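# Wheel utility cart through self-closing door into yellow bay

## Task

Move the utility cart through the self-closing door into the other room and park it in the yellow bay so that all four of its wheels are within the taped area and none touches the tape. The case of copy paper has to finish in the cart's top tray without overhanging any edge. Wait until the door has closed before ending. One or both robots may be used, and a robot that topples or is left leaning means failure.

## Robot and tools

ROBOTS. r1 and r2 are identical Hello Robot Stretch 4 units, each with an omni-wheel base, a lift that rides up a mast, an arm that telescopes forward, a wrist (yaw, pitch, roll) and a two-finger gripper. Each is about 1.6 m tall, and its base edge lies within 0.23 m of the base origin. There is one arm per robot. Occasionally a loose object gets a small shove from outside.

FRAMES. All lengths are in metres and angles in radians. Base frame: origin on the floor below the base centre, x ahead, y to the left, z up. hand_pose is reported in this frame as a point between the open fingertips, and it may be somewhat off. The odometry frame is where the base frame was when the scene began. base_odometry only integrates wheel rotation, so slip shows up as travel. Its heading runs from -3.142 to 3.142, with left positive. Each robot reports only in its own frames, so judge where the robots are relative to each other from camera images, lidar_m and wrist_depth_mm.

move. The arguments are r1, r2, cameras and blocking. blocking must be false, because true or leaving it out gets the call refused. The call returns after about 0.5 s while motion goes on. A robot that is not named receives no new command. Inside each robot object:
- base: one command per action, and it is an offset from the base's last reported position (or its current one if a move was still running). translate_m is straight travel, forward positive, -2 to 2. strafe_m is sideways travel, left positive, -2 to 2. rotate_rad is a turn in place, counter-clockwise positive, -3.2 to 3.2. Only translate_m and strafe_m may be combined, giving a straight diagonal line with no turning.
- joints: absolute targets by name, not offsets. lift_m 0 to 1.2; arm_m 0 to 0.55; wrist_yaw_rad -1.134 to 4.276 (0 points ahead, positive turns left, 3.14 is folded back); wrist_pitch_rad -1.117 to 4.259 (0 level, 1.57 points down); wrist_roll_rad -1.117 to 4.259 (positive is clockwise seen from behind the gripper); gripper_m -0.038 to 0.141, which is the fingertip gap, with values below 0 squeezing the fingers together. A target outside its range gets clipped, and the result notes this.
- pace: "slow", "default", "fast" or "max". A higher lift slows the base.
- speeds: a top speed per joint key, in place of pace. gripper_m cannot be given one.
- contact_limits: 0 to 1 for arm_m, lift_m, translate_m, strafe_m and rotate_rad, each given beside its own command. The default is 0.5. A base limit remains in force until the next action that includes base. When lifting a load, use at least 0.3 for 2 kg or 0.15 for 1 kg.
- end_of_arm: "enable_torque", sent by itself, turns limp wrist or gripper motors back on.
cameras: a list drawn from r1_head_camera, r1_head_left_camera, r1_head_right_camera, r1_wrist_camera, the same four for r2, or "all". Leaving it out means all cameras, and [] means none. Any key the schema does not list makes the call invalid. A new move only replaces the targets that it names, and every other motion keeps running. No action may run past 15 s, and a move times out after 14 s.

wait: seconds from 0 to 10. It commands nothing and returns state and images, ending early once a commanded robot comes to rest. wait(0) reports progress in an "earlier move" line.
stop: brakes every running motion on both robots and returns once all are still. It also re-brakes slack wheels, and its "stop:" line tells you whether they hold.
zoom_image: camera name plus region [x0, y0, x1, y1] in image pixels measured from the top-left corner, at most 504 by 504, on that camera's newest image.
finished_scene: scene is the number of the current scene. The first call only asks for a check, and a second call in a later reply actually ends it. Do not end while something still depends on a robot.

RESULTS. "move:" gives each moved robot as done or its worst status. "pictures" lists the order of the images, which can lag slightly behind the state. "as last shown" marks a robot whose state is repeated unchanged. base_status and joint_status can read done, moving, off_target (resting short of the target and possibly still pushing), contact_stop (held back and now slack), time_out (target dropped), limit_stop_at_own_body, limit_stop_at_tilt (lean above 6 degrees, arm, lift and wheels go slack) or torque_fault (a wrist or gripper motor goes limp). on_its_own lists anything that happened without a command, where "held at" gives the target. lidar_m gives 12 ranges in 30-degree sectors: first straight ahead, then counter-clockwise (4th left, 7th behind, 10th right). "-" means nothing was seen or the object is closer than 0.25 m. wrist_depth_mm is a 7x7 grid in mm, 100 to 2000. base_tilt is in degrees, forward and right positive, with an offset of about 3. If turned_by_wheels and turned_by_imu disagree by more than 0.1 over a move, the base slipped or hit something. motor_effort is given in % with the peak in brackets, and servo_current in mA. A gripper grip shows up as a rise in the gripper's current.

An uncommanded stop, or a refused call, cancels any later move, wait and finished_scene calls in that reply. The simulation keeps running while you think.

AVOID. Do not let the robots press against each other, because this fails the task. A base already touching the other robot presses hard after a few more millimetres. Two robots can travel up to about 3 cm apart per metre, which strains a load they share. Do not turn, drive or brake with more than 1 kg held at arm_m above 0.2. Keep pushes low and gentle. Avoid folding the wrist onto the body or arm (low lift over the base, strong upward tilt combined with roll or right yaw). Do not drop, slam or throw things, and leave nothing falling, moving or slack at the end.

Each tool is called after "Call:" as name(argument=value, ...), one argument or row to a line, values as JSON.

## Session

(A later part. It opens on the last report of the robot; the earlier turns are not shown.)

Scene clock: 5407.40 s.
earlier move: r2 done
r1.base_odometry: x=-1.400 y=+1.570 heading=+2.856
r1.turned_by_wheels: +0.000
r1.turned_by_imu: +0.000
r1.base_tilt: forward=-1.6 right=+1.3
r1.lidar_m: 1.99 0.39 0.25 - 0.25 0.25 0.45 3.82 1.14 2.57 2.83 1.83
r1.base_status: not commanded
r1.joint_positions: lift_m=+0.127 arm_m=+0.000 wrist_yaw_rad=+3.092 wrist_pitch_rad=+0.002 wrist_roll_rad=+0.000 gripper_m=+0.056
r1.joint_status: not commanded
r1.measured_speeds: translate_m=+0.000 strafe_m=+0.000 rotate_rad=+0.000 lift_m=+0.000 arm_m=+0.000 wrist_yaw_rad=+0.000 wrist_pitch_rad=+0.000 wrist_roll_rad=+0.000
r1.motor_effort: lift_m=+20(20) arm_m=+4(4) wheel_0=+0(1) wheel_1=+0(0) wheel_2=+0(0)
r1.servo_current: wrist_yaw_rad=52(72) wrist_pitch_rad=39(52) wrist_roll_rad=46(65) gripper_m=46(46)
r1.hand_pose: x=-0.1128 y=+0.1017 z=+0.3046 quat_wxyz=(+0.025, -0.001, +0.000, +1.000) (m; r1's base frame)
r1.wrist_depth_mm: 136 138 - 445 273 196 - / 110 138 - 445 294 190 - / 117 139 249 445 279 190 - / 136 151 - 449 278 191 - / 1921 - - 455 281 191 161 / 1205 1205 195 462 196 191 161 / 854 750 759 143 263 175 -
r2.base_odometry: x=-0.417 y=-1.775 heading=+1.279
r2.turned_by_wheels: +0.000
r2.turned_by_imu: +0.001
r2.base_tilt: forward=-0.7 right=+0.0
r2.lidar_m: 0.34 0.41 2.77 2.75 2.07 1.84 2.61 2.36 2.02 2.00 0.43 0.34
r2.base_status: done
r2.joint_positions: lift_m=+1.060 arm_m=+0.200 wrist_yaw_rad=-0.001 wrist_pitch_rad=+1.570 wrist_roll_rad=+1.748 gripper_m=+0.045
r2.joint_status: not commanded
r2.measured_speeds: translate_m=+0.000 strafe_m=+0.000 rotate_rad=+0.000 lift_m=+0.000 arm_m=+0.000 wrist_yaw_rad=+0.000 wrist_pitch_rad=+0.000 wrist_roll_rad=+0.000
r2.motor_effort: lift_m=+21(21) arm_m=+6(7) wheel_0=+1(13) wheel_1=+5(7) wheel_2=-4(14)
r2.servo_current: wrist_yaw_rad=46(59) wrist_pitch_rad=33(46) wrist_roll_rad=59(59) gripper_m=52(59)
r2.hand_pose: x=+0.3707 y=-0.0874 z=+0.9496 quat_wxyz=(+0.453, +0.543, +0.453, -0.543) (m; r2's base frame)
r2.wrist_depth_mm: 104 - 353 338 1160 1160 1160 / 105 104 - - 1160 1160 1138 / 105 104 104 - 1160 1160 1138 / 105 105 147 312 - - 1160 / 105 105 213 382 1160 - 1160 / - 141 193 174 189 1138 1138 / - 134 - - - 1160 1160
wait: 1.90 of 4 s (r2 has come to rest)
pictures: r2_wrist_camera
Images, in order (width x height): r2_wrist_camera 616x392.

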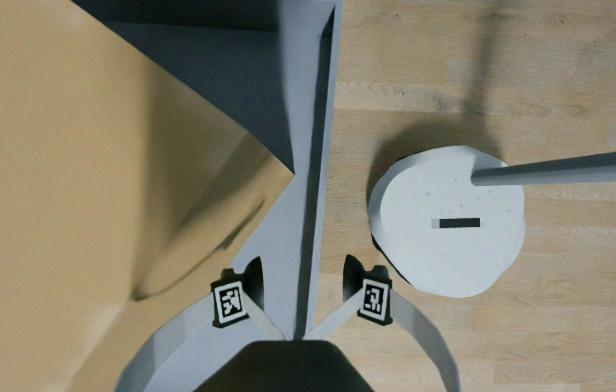

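Call:
move(
  r2={"joints": {"lift_m": 0.961}, "pace": "slow", "contact_limits": {"lift_m": 0.15}},
  blocking=false,
  cameras=[],
)

Call:
wait(
  seconds=2.5,
  cameras=[],
)

Call:
move(
  r2={"joints": {"gripper_m": -0.035}},
  blocking=false,
  cameras=[],
)

Call:
wait(
  seconds=3,
  cameras=["r2_wrist_camera"],
)

Scene clock: 5420.37 s.
move: r2 moving
r1.base_odometry: x=-1.400 y=+1.570 heading=+2.856
r1.turned_by_wheels: +0.000
r1.turned_by_imu: +0.000
r1.base_tilt: forward=-1.6 right=+1.3
r1.lidar_m: 1.97 0.38 0.25 - 0.25 0.25 0.48 3.81 1.13 2.54 2.85 1.82
r1.base_status: not commanded
r1.joint_positions: lift_m=+0.127 arm_m=+0.000 wrist_yaw_rad=+3.092 wrist_pitch_rad=+0.002 wrist_roll_rad=+0.000 gripper_m=+0.056
r1.joint_status: not commanded
r1.measured_speeds: translate_m=+0.000 strafe_m=+0.000 rotate_rad=+0.000 lift_m=+0.000 arm_m=+0.000 wrist_yaw_rad=+0.000 wrist_pitch_rad=+0.000 wrist_roll_rad=+0.000
r1.motor_effort: lift_m=+20(20) arm_m=+4(4) wheel_0=+0(1) wheel_1=+0(0) wheel_2=+0(0)
r1.servo_current: wrist_yaw_rad=52(65) wrist_pitch_rad=39(46) wrist_roll_rad=46(59) gripper_m=39(46)
r1.hand_pose: x=-0.1128 y=+0.1017 z=+0.3046 quat_wxyz=(+0.025, -0.001, +0.000, +1.000) (m; r1's base frame)
r1.wrist_depth_mm: 136 138 - 442 274 196 - / 110 138 - 442 294 190 - / 117 138 249 449 277 190 - / 136 151 - 455 278 191 - / 1983 - - 455 279 191 161 / 1205 1182 195 459 196 191 162 / 854 750 759 144 264 175 -
r2.base_odometry: x=-0.417 y=-1.775 heading=+1.279
r2.turned_by_wheels: +0.000
r2.turned_by_imu: +0.000
r2.base_tilt: forward=-0.7 right=+0.1
r2.lidar_m: 0.32 0.42 2.74 2.76 2.06 1.86 2.66 2.42 2.00 1.99 0.44 0.34
r2.base_status: not commanded
r2.joint_positions: lift_m=+1.035 arm_m=+0.200 wrist_yaw_rad=-0.001 wrist_pitch_rad=+1.570 wrist_roll_rad=+1.748 gripper_m=+0.045
r2.joint_status: lift_m moving
r2.measured_speeds: translate_m=+0.000 strafe_m=+0.000 rotate_rad=+0.000 lift_m=-0.097 arm_m=+0.000 wrist_yaw_rad=+0.000 wrist_pitch_rad=+0.000 wrist_roll_rad=+0.000
r2.motor_effort: lift_m=+12(19) arm_m=+6(7) wheel_0=+1(2) wheel_1=+5(5) wheel_2=-5(5)
r2.servo_current: wrist_yaw_rad=39(59) wrist_pitch_rad=39(46) wrist_roll_rad=59(59) gripper_m=52(59)
r2.contact_limits: lift_m 0.15
r2.hand_pose: x=+0.3707 y=-0.0874 z=+0.9249 quat_wxyz=(+0.453, +0.543, +0.453, -0.543) (m; r2's base frame)
r2.wrist_depth_mm: - - 334 324 1118 1138 1138 / - - - - 1138 1138 1138 / - - - - 1160 1118 1138 / - - 148 289 1138 - 1118 / - - 213 357 1138 - 1138 / - 143 192 175 189 1118 1138 / - 133 - - - 1138 1118
pictures: none
No camera images: "cameras" was empty.

Scene clock: 5421.57 s.
earlier move: r2 done
r1.base_odometry: x=-1.400 y=+1.570 heading=+2.856
r1.turned_by_wheels: +0.000
r1.turned_by_imu: +0.000
r1.base_tilt: forward=-1.6 right=+1.3
r1.lidar_m: 1.99 0.36 0.25 - 0.25 0.25 0.46 3.80 1.14 2.55 2.85 1.82
r1.base_status: not commanded
r1.joint_positions: lift_m=+0.127 arm_m=+0.000 wrist_yaw_rad=+3.092 wrist_pitch_rad=+0.002 wrist_roll_rad=+0.000 gripper_m=+0.056
r1.joint_status: not commanded
r1.measured_speeds: translate_m=+0.000 strafe_m=+0.000 rotate_rad=+0.000 lift_m=+0.000 arm_m=+0.000 wrist_yaw_rad=+0.000 wrist_pitch_rad=+0.000 wrist_roll_rad=+0.000
r1.motor_effort: lift_m=+20(20) arm_m=+4(4) wheel_0=+0(1) wheel_1=+0(0) wheel_2=+0(0)
r1.servo_current: wrist_yaw_rad=59(65) wrist_pitch_rad=39(46) wrist_roll_rad=39(72) gripper_m=39(46)
r1.hand_pose: x=-0.1128 y=+0.1017 z=+0.3046 quat_wxyz=(+0.025, -0.001, +0.000, +1.000) (m; r1's base frame)
r1.wrist_depth_mm: 136 138 - 439 274 196 - / 110 138 - 445 294 190 - / 117 139 248 449 277 190 - / 136 151 - 449 281 191 - / 1921 - - 455 279 193 161 / 1205 1205 195 462 196 191 161 / 842 750 759 143 264 175 -
r2.base_odometry: x=-0.417 y=-1.775 heading=+1.279
r2.turned_by_wheels: +0.000
r2.turned_by_imu: +0.000
r2.base_tilt: forward=-0.7 right=+0.1
r2.lidar_m: 0.34 0.45 2.78 2.74 2.06 1.84 2.66 2.37 2.02 2.01 0.43 0.34
r2.base_status: not commanded
r2.joint_positions: lift_m=+0.961 arm_m=+0.200 wrist_yaw_rad=-0.001 wrist_pitch_rad=+1.570 wrist_roll_rad=+1.748 gripper_m=+0.045
r2.joint_status: all done
r2.measured_speeds: translate_m=+0.000 strafe_m=+0.000 rotate_rad=+0.000 lift_m=+0.000 arm_m=+0.000 wrist_yaw_rad=+0.000 wrist_pitch_rad=+0.000 wrist_roll_rad=+0.000
r2.motor_effort: lift_m=+14(19) arm_m=+6(7) wheel_0=+1(2) wheel_1=+5(5) wheel_2=-4(5)
r2.servo_current: wrist_yaw_rad=46(59) wrist_pitch_rad=39(46) wrist_roll_rad=59(59) gripper_m=52(59)
r2.contact_limits: lift_m 0.15
r2.hand_pose: x=+0.3707 y=-0.0874 z=+0.8511 quat_wxyz=(+0.453, +0.543, +0.453, -0.543) (m; r2's base frame)
r2.wrist_depth_mm: - - - - 1060 1060 1042 / - - - - 1078 1042 1060 / - - - - 1060 1078 1060 / - - 140 - - - 1060 / - - 200 - 1060 - 1078 / - 143 191 174 189 1078 1078 / - 133 - - - 1060 1078
wait: 1.20 of 2.5 s (r2 has come to rest)
pictures: none
No camera images: "cameras" was empty.

Scene clock: 5422.07 s.
move: r2 moving
r1.base_odometry: x=-1.400 y=+1.570 heading=+2.856
r1.turned_by_wheels: +0.000
r1.turned_by_imu: +0.000
r1.base_tilt: forward=-1.6 right=+1.3
r1.lidar_m: 1.96 0.38 0.25 - 0.25 0.25 0.47 3.81 1.15 2.53 2.83 1.83
r1.base_status: not commanded
r1.joint_positions: lift_m=+0.127 arm_m=+0.000 wrist_yaw_rad=+3.092 wrist_pitch_rad=+0.002 wrist_roll_rad=+0.000 gripper_m=+0.056
r1.joint_status: not commanded
r1.measured_speeds: translate_m=+0.000 strafe_m=+0.000 rotate_rad=+0.000 lift_m=+0.000 arm_m=+0.000 wrist_yaw_rad=+0.000 wrist_pitch_rad=+0.000 wrist_roll_rad=+0.000
r1.motor_effort: lift_m=+20(20) arm_m=+4(4) wheel_0=+0(1) wheel_1=+0(0) wheel_2=+0(0)
r1.servo_current: wrist_yaw_rad=59(59) wrist_pitch_rad=39(52) wrist_roll_rad=39(59) gripper_m=39(39)
r1.hand_pose: x=-0.1128 y=+0.1017 z=+0.3046 quat_wxyz=(+0.025, -0.001, +0.000, +1.000) (m; r1's base frame)
r1.wrist_depth_mm: 136 138 - 442 274 196 - / 110 138 - 445 294 190 - / 117 139 248 449 277 190 - / 136 151 - 452 278 191 - / 1983 - - 452 279 191 162 / 1229 1182 195 455 197 192 162 / 854 750 741 144 264 175 -
r2.base_odometry: x=-0.417 y=-1.775 heading=+1.279
r2.turned_by_wheels: +0.000
r2.turned_by_imu: +0.000
r2.base_tilt: forward=-0.7 right=+0.0
r2.lidar_m: 0.34 0.44 2.76 2.75 2.05 1.86 2.66 2.39 2.00 2.01 0.43 0.34
r2.base_status: not commanded
r2.joint_positions: lift_m=+0.961 arm_m=+0.200 wrist_yaw_rad=-0.001 wrist_pitch_rad=+1.570 wrist_roll_rad=+1.748 gripper_m=+0.025
r2.joint_status: gripper_m moving
r2.measured_speeds: translate_m=+0.000 strafe_m=+0.000 rotate_rad=+0.000 lift_m=+0.000 arm_m=+0.000 wrist_yaw_rad=+0.000 wrist_pitch_rad=+0.000 wrist_roll_rad=+0.000
r2.motor_effort: lift_m=+14(14) arm_m=+7(7) wheel_0=+1(2) wheel_1=+5(5) wheel_2=-4(5)
r2.servo_current: wrist_yaw_rad=46(52) wrist_pitch_rad=46(46) wrist_roll_rad=46(52) gripper_m=150(150)
r2.contact_limits: lift_m 0.15
r2.hand_pose: x=+0.3707 y=-0.0874 z=+0.8511 quat_wxyz=(+0.453, +0.543, +0.453, -0.543) (m; r2's base frame)
r2.wrist_depth_mm: - - - - 1060 1060 1042 / - - - - 1078 1060 1060 / - - - - 1078 1060 1042 / - - 140 - - - 1060 / - - 197 - 1060 - 1078 / - 143 191 188 187 1078 1060 / - 139 - - - 1042 1078
pictures: none
No camera images: "cameras" was empty.

Scene clock: 5423.07 s.
earlier move: r2 done
r1.base_odometry: x=-1.400 y=+1.570 heading=+2.856
r1.turned_by_wheels: +0.000
r1.turned_by_imu: +0.000
r1.base_tilt: forward=-1.6 right=+1.3
r1.lidar_m: 1.95 0.37 0.25 - 0.25 0.25 0.48 3.79 1.14 2.57 2.83 1.83
r1.base_status: not commanded
r1.joint_positions: lift_m=+0.127 arm_m=+0.000 wrist_yaw_rad=+3.092 wrist_pitch_rad=+0.002 wrist_roll_rad=+0.000 gripper_m=+0.056
r1.joint_status: not commanded
r1.measured_speeds: translate_m=+0.000 strafe_m=+0.000 rotate_rad=+0.000 lift_m=+0.000 arm_m=+0.000 wrist_yaw_rad=+0.000 wrist_pitch_rad=+0.000 wrist_roll_rad=+0.000
r1.motor_effort: lift_m=+20(20) arm_m=+4(4) wheel_0=+0(1) wheel_1=+0(0) wheel_2=+0(0)
r1.servo_current: wrist_yaw_rad=39(72) wrist_pitch_rad=46(52) wrist_roll_rad=46(59) gripper_m=39(46)
r1.hand_pose: x=-0.1128 y=+0.1017 z=+0.3046 quat_wxyz=(+0.025, -0.001, +0.000, +1.000) (m; r1's base frame)
r1.wrist_depth_mm: 136 138 - 442 274 196 - / 110 139 - 445 293 190 - / 117 139 248 449 277 191 - / 136 151 - 452 278 190 - / 1921 - - 455 279 191 161 / 1182 1182 195 459 196 193 161 / 842 759 750 143 264 175 -
r2.base_odometry: x=-0.417 y=-1.775 heading=+1.279
r2.turned_by_wheels: +0.000
r2.turned_by_imu: +0.000
r2.base_tilt: forward=-0.7 right=+0.1
r2.lidar_m: 0.35 0.41 2.75 2.76 2.08 1.84 2.67 2.39 2.01 2.01 0.45 0.33
r2.base_status: not commanded
r2.joint_positions: lift_m=+0.961 arm_m=+0.200 wrist_yaw_rad=-0.001 wrist_pitch_rad=+1.570 wrist_roll_rad=+1.749 gripper_m=-0.033
r2.joint_status: all done
r2.measured_speeds: translate_m=+0.000 strafe_m=+0.000 rotate_rad=+0.000 lift_m=+0.000 arm_m=+0.000 wrist_yaw_rad=+0.000 wrist_pitch_rad=+0.000 wrist_roll_rad=+0.000
r2.motor_effort: lift_m=+17(17) arm_m=+6(7) wheel_0=+1(2) wheel_1=+5(5) wheel_2=-4(5)
r2.servo_current: wrist_yaw_rad=46(52) wrist_pitch_rad=39(46) wrist_roll_rad=52(52) gripper_m=124(208)
r2.contact_limits: lift_m 0.15
r2.hand_pose: x=+0.3707 y=-0.0874 z=+0.8509 quat_wxyz=(+0.453, +0.543, +0.453, -0.543) (m; r2's base frame)
r2.wrist_depth_mm: - - - - 1060 1078 1060 / - - - - 1060 1078 1078 / - - - - 1060 1078 1078 / - - 161 - - - 1078 / - 124 204 211 1078 - 1060 / - 142 183 199 176 1098 1060 / - 140 - - 1078 1078 1078
wait: 1.00 of 3 s (r2 has come to rest)
pictures: r2_wrist_camera
Images, in order (width x height): r2_wrist_camera 616x392.

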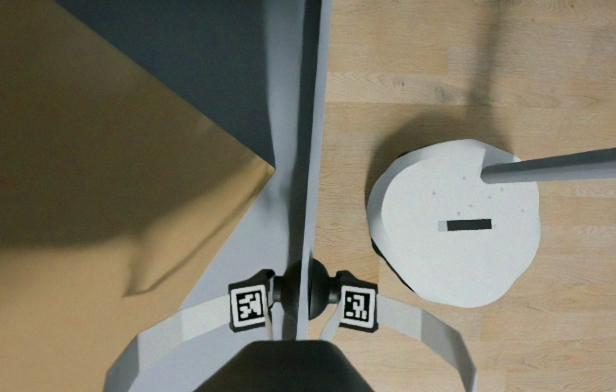

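Call:
move(
  r2={"base": {"translate_m": -0.19, "strafe_m": 0.065}, "pace": "slow"},
  blocking=false,
  cameras=[],
)

Call:
wait(
  seconds=5,
  cameras=["r2_wrist_camera"],
)

Scene clock: 5427.87 s.
move: r2 moving
r1.base_odometry: x=-1.400 y=+1.570 heading=+2.856
r1.turned_by_wheels: +0.000
r1.turned_by_imu: +0.000
r1.base_tilt: forward=-1.6 right=+1.3
r1.lidar_m: 1.94 0.35 0.25 - 0.25 0.25 0.49 3.80 1.15 2.54 2.81 1.81
r1.base_status: not commanded
r1.joint_positions: lift_m=+0.127 arm_m=+0.000 wrist_yaw_rad=+3.092 wrist_pitch_rad=+0.002 wrist_roll_rad=+0.000 gripper_m=+0.056
r1.joint_status: not commanded
r1.measured_speeds: translate_m=+0.000 strafe_m=+0.000 rotate_rad=+0.000 lift_m=+0.000 arm_m=+0.000 wrist_yaw_rad=+0.000 wrist_pitch_rad=+0.000 wrist_roll_rad=+0.000
r1.motor_effort: lift_m=+20(20) arm_m=+4(4) wheel_0=+0(1) wheel_1=+0(0) wheel_2=+0(0)
r1.servo_current: wrist_yaw_rad=46(65) wrist_pitch_rad=46(46) wrist_roll_rad=65(65) gripper_m=39(46)
r1.hand_pose: x=-0.1128 y=+0.1017 z=+0.3046 quat_wxyz=(+0.025, -0.001, +0.000, +1.000) (m; r1's base frame)
r1.wrist_depth_mm: 136 138 - 442 274 196 - / 110 139 - 452 293 190 - / 117 139 248 449 278 190 - / 136 151 - 452 278 191 - / 1983 - - 452 279 192 161 / 1182 1182 195 462 196 192 161 / 842 750 759 143 263 175 -
r2.base_odometry: x=-0.425 y=-1.786 heading=+1.278
r2.turned_by_wheels: -0.001
r2.turned_by_imu: +0.000
r2.base_tilt: forward=-0.6 right=+0.0
r2.lidar_m: 0.35 0.42 2.76 2.73 2.06 1.83 2.64 2.37 2.01 2.01 2.25 0.36
r2.base_status: translate_m moving; strafe_m moving
r2.joint_positions: lift_m=+0.961 arm_m=+0.200 wrist_yaw_rad=-0.001 wrist_pitch_rad=+1.570 wrist_roll_rad=+1.749 gripper_m=-0.033
r2.joint_status: not commanded
r2.measured_speeds: translate_m=-0.048 strafe_m=+0.017 rotate_rad=-0.002 lift_m=+0.000 arm_m=+0.000 wrist_yaw_rad=+0.000 wrist_pitch_rad=-0.015 wrist_roll_rad=+0.001
r2.motor_effort: lift_m=+17(17) arm_m=+6(7) wheel_0=-12(12) wheel_1=-7(7) wheel_2=+9(9)
r2.servo_current: wrist_yaw_rad=46(52) wrist_pitch_rad=39(46) wrist_roll_rad=52(59) gripper_m=124(130)
r2.contact_limits: lift_m 0.15
r2.hand_pose: x=+0.3710 y=-0.0874 z=+0.8509 quat_wxyz=(+0.453, +0.543, +0.453, -0.543) (m; r2's base frame)
r2.wrist_depth_mm: - - - - 1060 1042 1042 / - - - - 1078 1060 1042 / - - 133 1078 1060 1078 1025 / - - 189 - 1060 - 1060 / - 137 223 212 1078 - 1060 / - 155 181 200 179 1060 1060 / 124 151 - - - 1060 1060
pictures: none
No camera images: "cameras" was empty.

Scene clock: 5430.60 s.
earlier move: r2 done
r1.base_odometry: x=-1.400 y=+1.570 heading=+2.856
r1.turned_by_wheels: +0.000
r1.turned_by_imu: +0.000
r1.base_tilt: forward=-1.6 right=+1.2
r1.lidar_m: 1.85 0.37 0.25 - 0.26 0.25 0.47 3.79 1.15 2.56 2.80 1.63
r1.base_status: not commanded
r1.joint_positions: lift_m=+0.127 arm_m=+0.000 wrist_yaw_rad=+3.092 wrist_pitch_rad=+0.002 wrist_roll_rad=+0.000 gripper_m=+0.056
r1.joint_status: not commanded
r1.measured_speeds: translate_m=+0.000 strafe_m=+0.000 rotate_rad=+0.000 lift_m=+0.000 arm_m=+0.000 wrist_yaw_rad=+0.000 wrist_pitch_rad=+0.000 wrist_roll_rad=+0.000
r1.motor_effort: lift_m=+20(20) arm_m=+4(4) wheel_0=+0(1) wheel_1=+0(0) wheel_2=+0(0)
r1.servo_current: wrist_yaw_rad=39(65) wrist_pitch_rad=39(52) wrist_roll_rad=59(65) gripper_m=39(52)
r1.hand_pose: x=-0.1128 y=+0.1017 z=+0.3046 quat_wxyz=(+0.025, -0.001, +0.000, +1.000) (m; r1's base frame)
r1.wrist_depth_mm: 136 138 - 442 274 196 - / 110 139 - 445 293 189 - / 117 139 248 445 277 191 - / 136 151 - 455 278 191 - / 1921 - - 455 278 192 161 / 1205 1205 195 455 196 192 161 / 854 750 750 143 264 175 -
r2.base_odometry: x=-0.534 y=-1.938 heading=+1.279
r2.turned_by_wheels: +0.001
r2.turned_by_imu: +0.001
r2.base_tilt: forward=-0.6 right=+0.1
r2.lidar_m: 0.34 0.44 2.71 2.71 1.75 1.65 2.46 2.46 2.04 2.02 2.29 0.36
r2.base_status: done
r2.joint_positions: lift_m=+0.961 arm_m=+0.200 wrist_yaw_rad=-0.001 wrist_pitch_rad=+1.567 wrist_roll_rad=+1.750 gripper_m=-0.033
r2.joint_status: not commanded
r2.measured_speeds: translate_m=+0.000 strafe_m=+0.000 rotate_rad=+0.000 lift_m=+0.000 arm_m=+0.000 wrist_yaw_rad=+0.000 wrist_pitch_rad=+0.000 wrist_roll_rad=+0.000
r2.motor_effort: lift_m=+17(17) arm_m=+5(7) wheel_0=-2(13) wheel_1=-4(8) wheel_2=+8(13)
r2.servo_current: wrist_yaw_rad=46(65) wrist_pitch_rad=39(46) wrist_roll_rad=46(65) gripper_m=124(130)
r2.contact_limits: lift_m 0.15
r2.hand_pose: x=+0.3717 y=-0.0874 z=+0.8509 quat_wxyz=(+0.454, +0.544, +0.452, -0.542) (m; r2's base frame)
r2.wrist_depth_mm: - - - - 1042 1042 1060 / - - - - 1042 1060 1042 / - - - - 1078 1042 1060 / - - 169 - 1078 - 1042 / - 133 206 212 1042 - 1060 / - 155 183 200 178 1060 1078 / 131 166 - - - 1060 1042
wait: 2.73 of 5 s (r2 has come to rest)
pictures: r2_wrist_camera
Images, in order (width x height): r2_wrist_camera 616x392.

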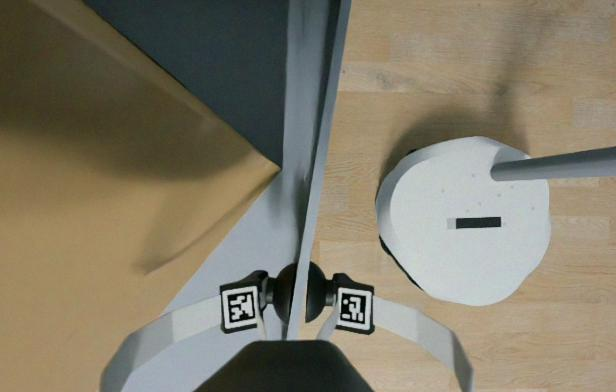

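Call:
move(
  r2={"base": {"translate_m": -0.949, "strafe_m": 0.335}, "pace": "default"},
  blocking=false,
  cameras=[],
)

Call:
wait(
  seconds=7,
  cameras=["r2_wrist_camera"],
)

Scene clock: 5451.17 s.
move: r2 moving
r1.base_odometry: x=-1.400 y=+1.570 heading=+2.856
r1.turned_by_wheels: +0.000
r1.turned_by_imu: +0.000
r1.base_tilt: forward=-1.6 right=+1.3
r1.lidar_m: 1.84 0.37 0.25 - 0.25 0.25 0.46 3.77 1.16 2.57 2.83 1.61
r1.base_status: not commanded
r1.joint_positions: lift_m=+0.127 arm_m=+0.000 wrist_yaw_rad=+3.092 wrist_pitch_rad=+0.002 wrist_roll_rad=+0.000 gripper_m=+0.056
r1.joint_status: not commanded
r1.measured_speeds: translate_m=+0.000 strafe_m=+0.000 rotate_rad=+0.000 lift_m=+0.000 arm_m=+0.000 wrist_yaw_rad=+0.000 wrist_pitch_rad=+0.000 wrist_roll_rad=+0.000
r1.motor_effort: lift_m=+20(20) arm_m=+4(4) wheel_0=+0(1) wheel_1=+0(0) wheel_2=+0(0)
r1.servo_current: wrist_yaw_rad=52(72) wrist_pitch_rad=46(46) wrist_roll_rad=65(65) gripper_m=39(46)
r1.hand_pose: x=-0.1128 y=+0.1017 z=+0.3046 quat_wxyz=(+0.025, -0.001, +0.000, +1.000) (m; r1's base frame)
r1.wrist_depth_mm: 136 138 - 439 273 196 - / 110 138 - 442 293 190 - / 117 139 249 452 278 190 - / 136 151 - 445 278 191 - / 1983 - - 455 278 191 161 / 1182 1205 195 459 196 192 162 / 854 759 759 143 263 175 -
r2.base_odometry: x=-0.554 y=-1.965 heading=+1.278
r2.turned_by_wheels: +0.000
r2.turned_by_imu: +0.000
r2.base_tilt: forward=-0.6 right=+0.1
r2.lidar_m: 0.37 0.48 2.72 2.72 1.73 1.62 2.42 2.41 2.03 2.00 2.29 0.35
r2.base_status: translate_m moving; strafe_m moving
r2.joint_positions: lift_m=+0.961 arm_m=+0.200 wrist_yaw_rad=-0.001 wrist_pitch_rad=+1.564 wrist_roll_rad=+1.750 gripper_m=-0.033
r2.joint_status: not commanded
r2.measured_speeds: translate_m=-0.121 strafe_m=+0.044 rotate_rad=+0.001 lift_m=+0.000 arm_m=+0.000 wrist_yaw_rad=+0.001 wrist_pitch_rad=-0.002 wrist_roll_rad=+0.000
r2.motor_effort: lift_m=+17(17) arm_m=+4(5) wheel_0=-8(12) wheel_1=-9(9) wheel_2=+14(16)
r2.servo_current: wrist_yaw_rad=39(59) wrist_pitch_rad=52(52) wrist_roll_rad=52(52) gripper_m=117(130)
r2.contact_limits: lift_m 0.15
r2.hand_pose: x=+0.3729 y=-0.0874 z=+0.8509 quat_wxyz=(+0.455, +0.545, +0.451, -0.541) (m; r2's base frame)
r2.wrist_depth_mm: - - - - 1042 1078 1060 / - - - - 1025 1060 1025 / - - 144 - 1042 1060 1042 / - - 183 - 1060 - 1042 / - 146 229 1078 1060 - 1060 / - 163 179 201 180 1042 1042 / 160 145 - - - 1042 1060
pictures: none
No camera images: "cameras" was empty.

Scene clock: 5455.43 s.
earlier move: r2 done
r1.base_odometry: x=-1.400 y=+1.570 heading=+2.856
r1.turned_by_wheels: +0.000
r1.turned_by_imu: +0.000
r1.base_tilt: forward=-1.6 right=+1.3
r1.lidar_m: 5.06 0.37 0.25 - 0.25 0.25 0.49 3.78 1.14 2.55 0.78 0.70
r1.base_status: not commanded
r1.joint_positions: lift_m=+0.127 arm_m=+0.000 wrist_yaw_rad=+3.092 wrist_pitch_rad=+0.002 wrist_roll_rad=+0.000 gripper_m=+0.056
r1.joint_status: not commanded
r1.measured_speeds: translate_m=+0.000 strafe_m=+0.000 rotate_rad=+0.000 lift_m=+0.000 arm_m=+0.000 wrist_yaw_rad=+0.000 wrist_pitch_rad=+0.000 wrist_roll_rad=+0.000
r1.motor_effort: lift_m=+20(20) arm_m=+4(4) wheel_0=+0(1) wheel_1=+0(0) wheel_2=+0(0)
r1.servo_current: wrist_yaw_rad=52(72) wrist_pitch_rad=46(52) wrist_roll_rad=52(72) gripper_m=39(46)
r1.hand_pose: x=-0.1128 y=+0.1017 z=+0.3046 quat_wxyz=(+0.025, -0.001, +0.000, +1.000) (m; r1's base frame)
r1.wrist_depth_mm: 136 138 - 442 273 196 - / 111 139 - 445 294 190 - / 117 139 248 449 278 190 - / 136 151 - 452 279 191 - / 1921 - - 455 279 192 161 / 1205 1182 195 462 196 191 161 / 854 759 768 143 263 176 -
r2.base_odometry: x=-1.128 y=-2.750 heading=+1.278
r2.turned_by_wheels: +0.000
r2.turned_by_imu: -0.001
r2.base_tilt: forward=-0.6 right=+0.1
r2.lidar_m: 0.38 3.12 2.57 1.02 0.74 0.81 1.48 1.63 2.16 2.15 0.32 0.30
r2.base_status: done
r2.joint_positions: lift_m=+0.961 arm_m=+0.200 wrist_yaw_rad=-0.001 wrist_pitch_rad=+1.568 wrist_roll_rad=+1.750 gripper_m=-0.033
r2.joint_status: not commanded
r2.measured_speeds: translate_m=+0.000 strafe_m=+0.000 rotate_rad=+0.000 lift_m=+0.000 arm_m=+0.000 wrist_yaw_rad=+0.000 wrist_pitch_rad=+0.000 wrist_roll_rad=+0.000
r2.motor_effort: lift_m=+18(18) arm_m=+4(5) wheel_0=-3(15) wheel_1=-4(9) wheel_2=+2(16)
r2.servo_current: wrist_yaw_rad=39(59) wrist_pitch_rad=39(59) wrist_roll_rad=52(59) gripper_m=124(130)
r2.contact_limits: lift_m 0.15
r2.hand_pose: x=+0.3716 y=-0.0874 z=+0.8508 quat_wxyz=(+0.453, +0.544, +0.452, -0.542) (m; r2's base frame)
r2.wrist_depth_mm: - - - - - - 1060 / - - - - - 1060 1060 / - - - - 211 1060 1060 / - - 140 - - - 1060 / - 139 - 212 1060 - 1060 / 163 158 182 202 178 1078 1078 / - - - - 1078 1060 1060
wait: 4.27 of 7 s (r2 has come to rest)
pictures: r2_wrist_camera
Images, in order (width x height): r2_wrist_camera 616x392.

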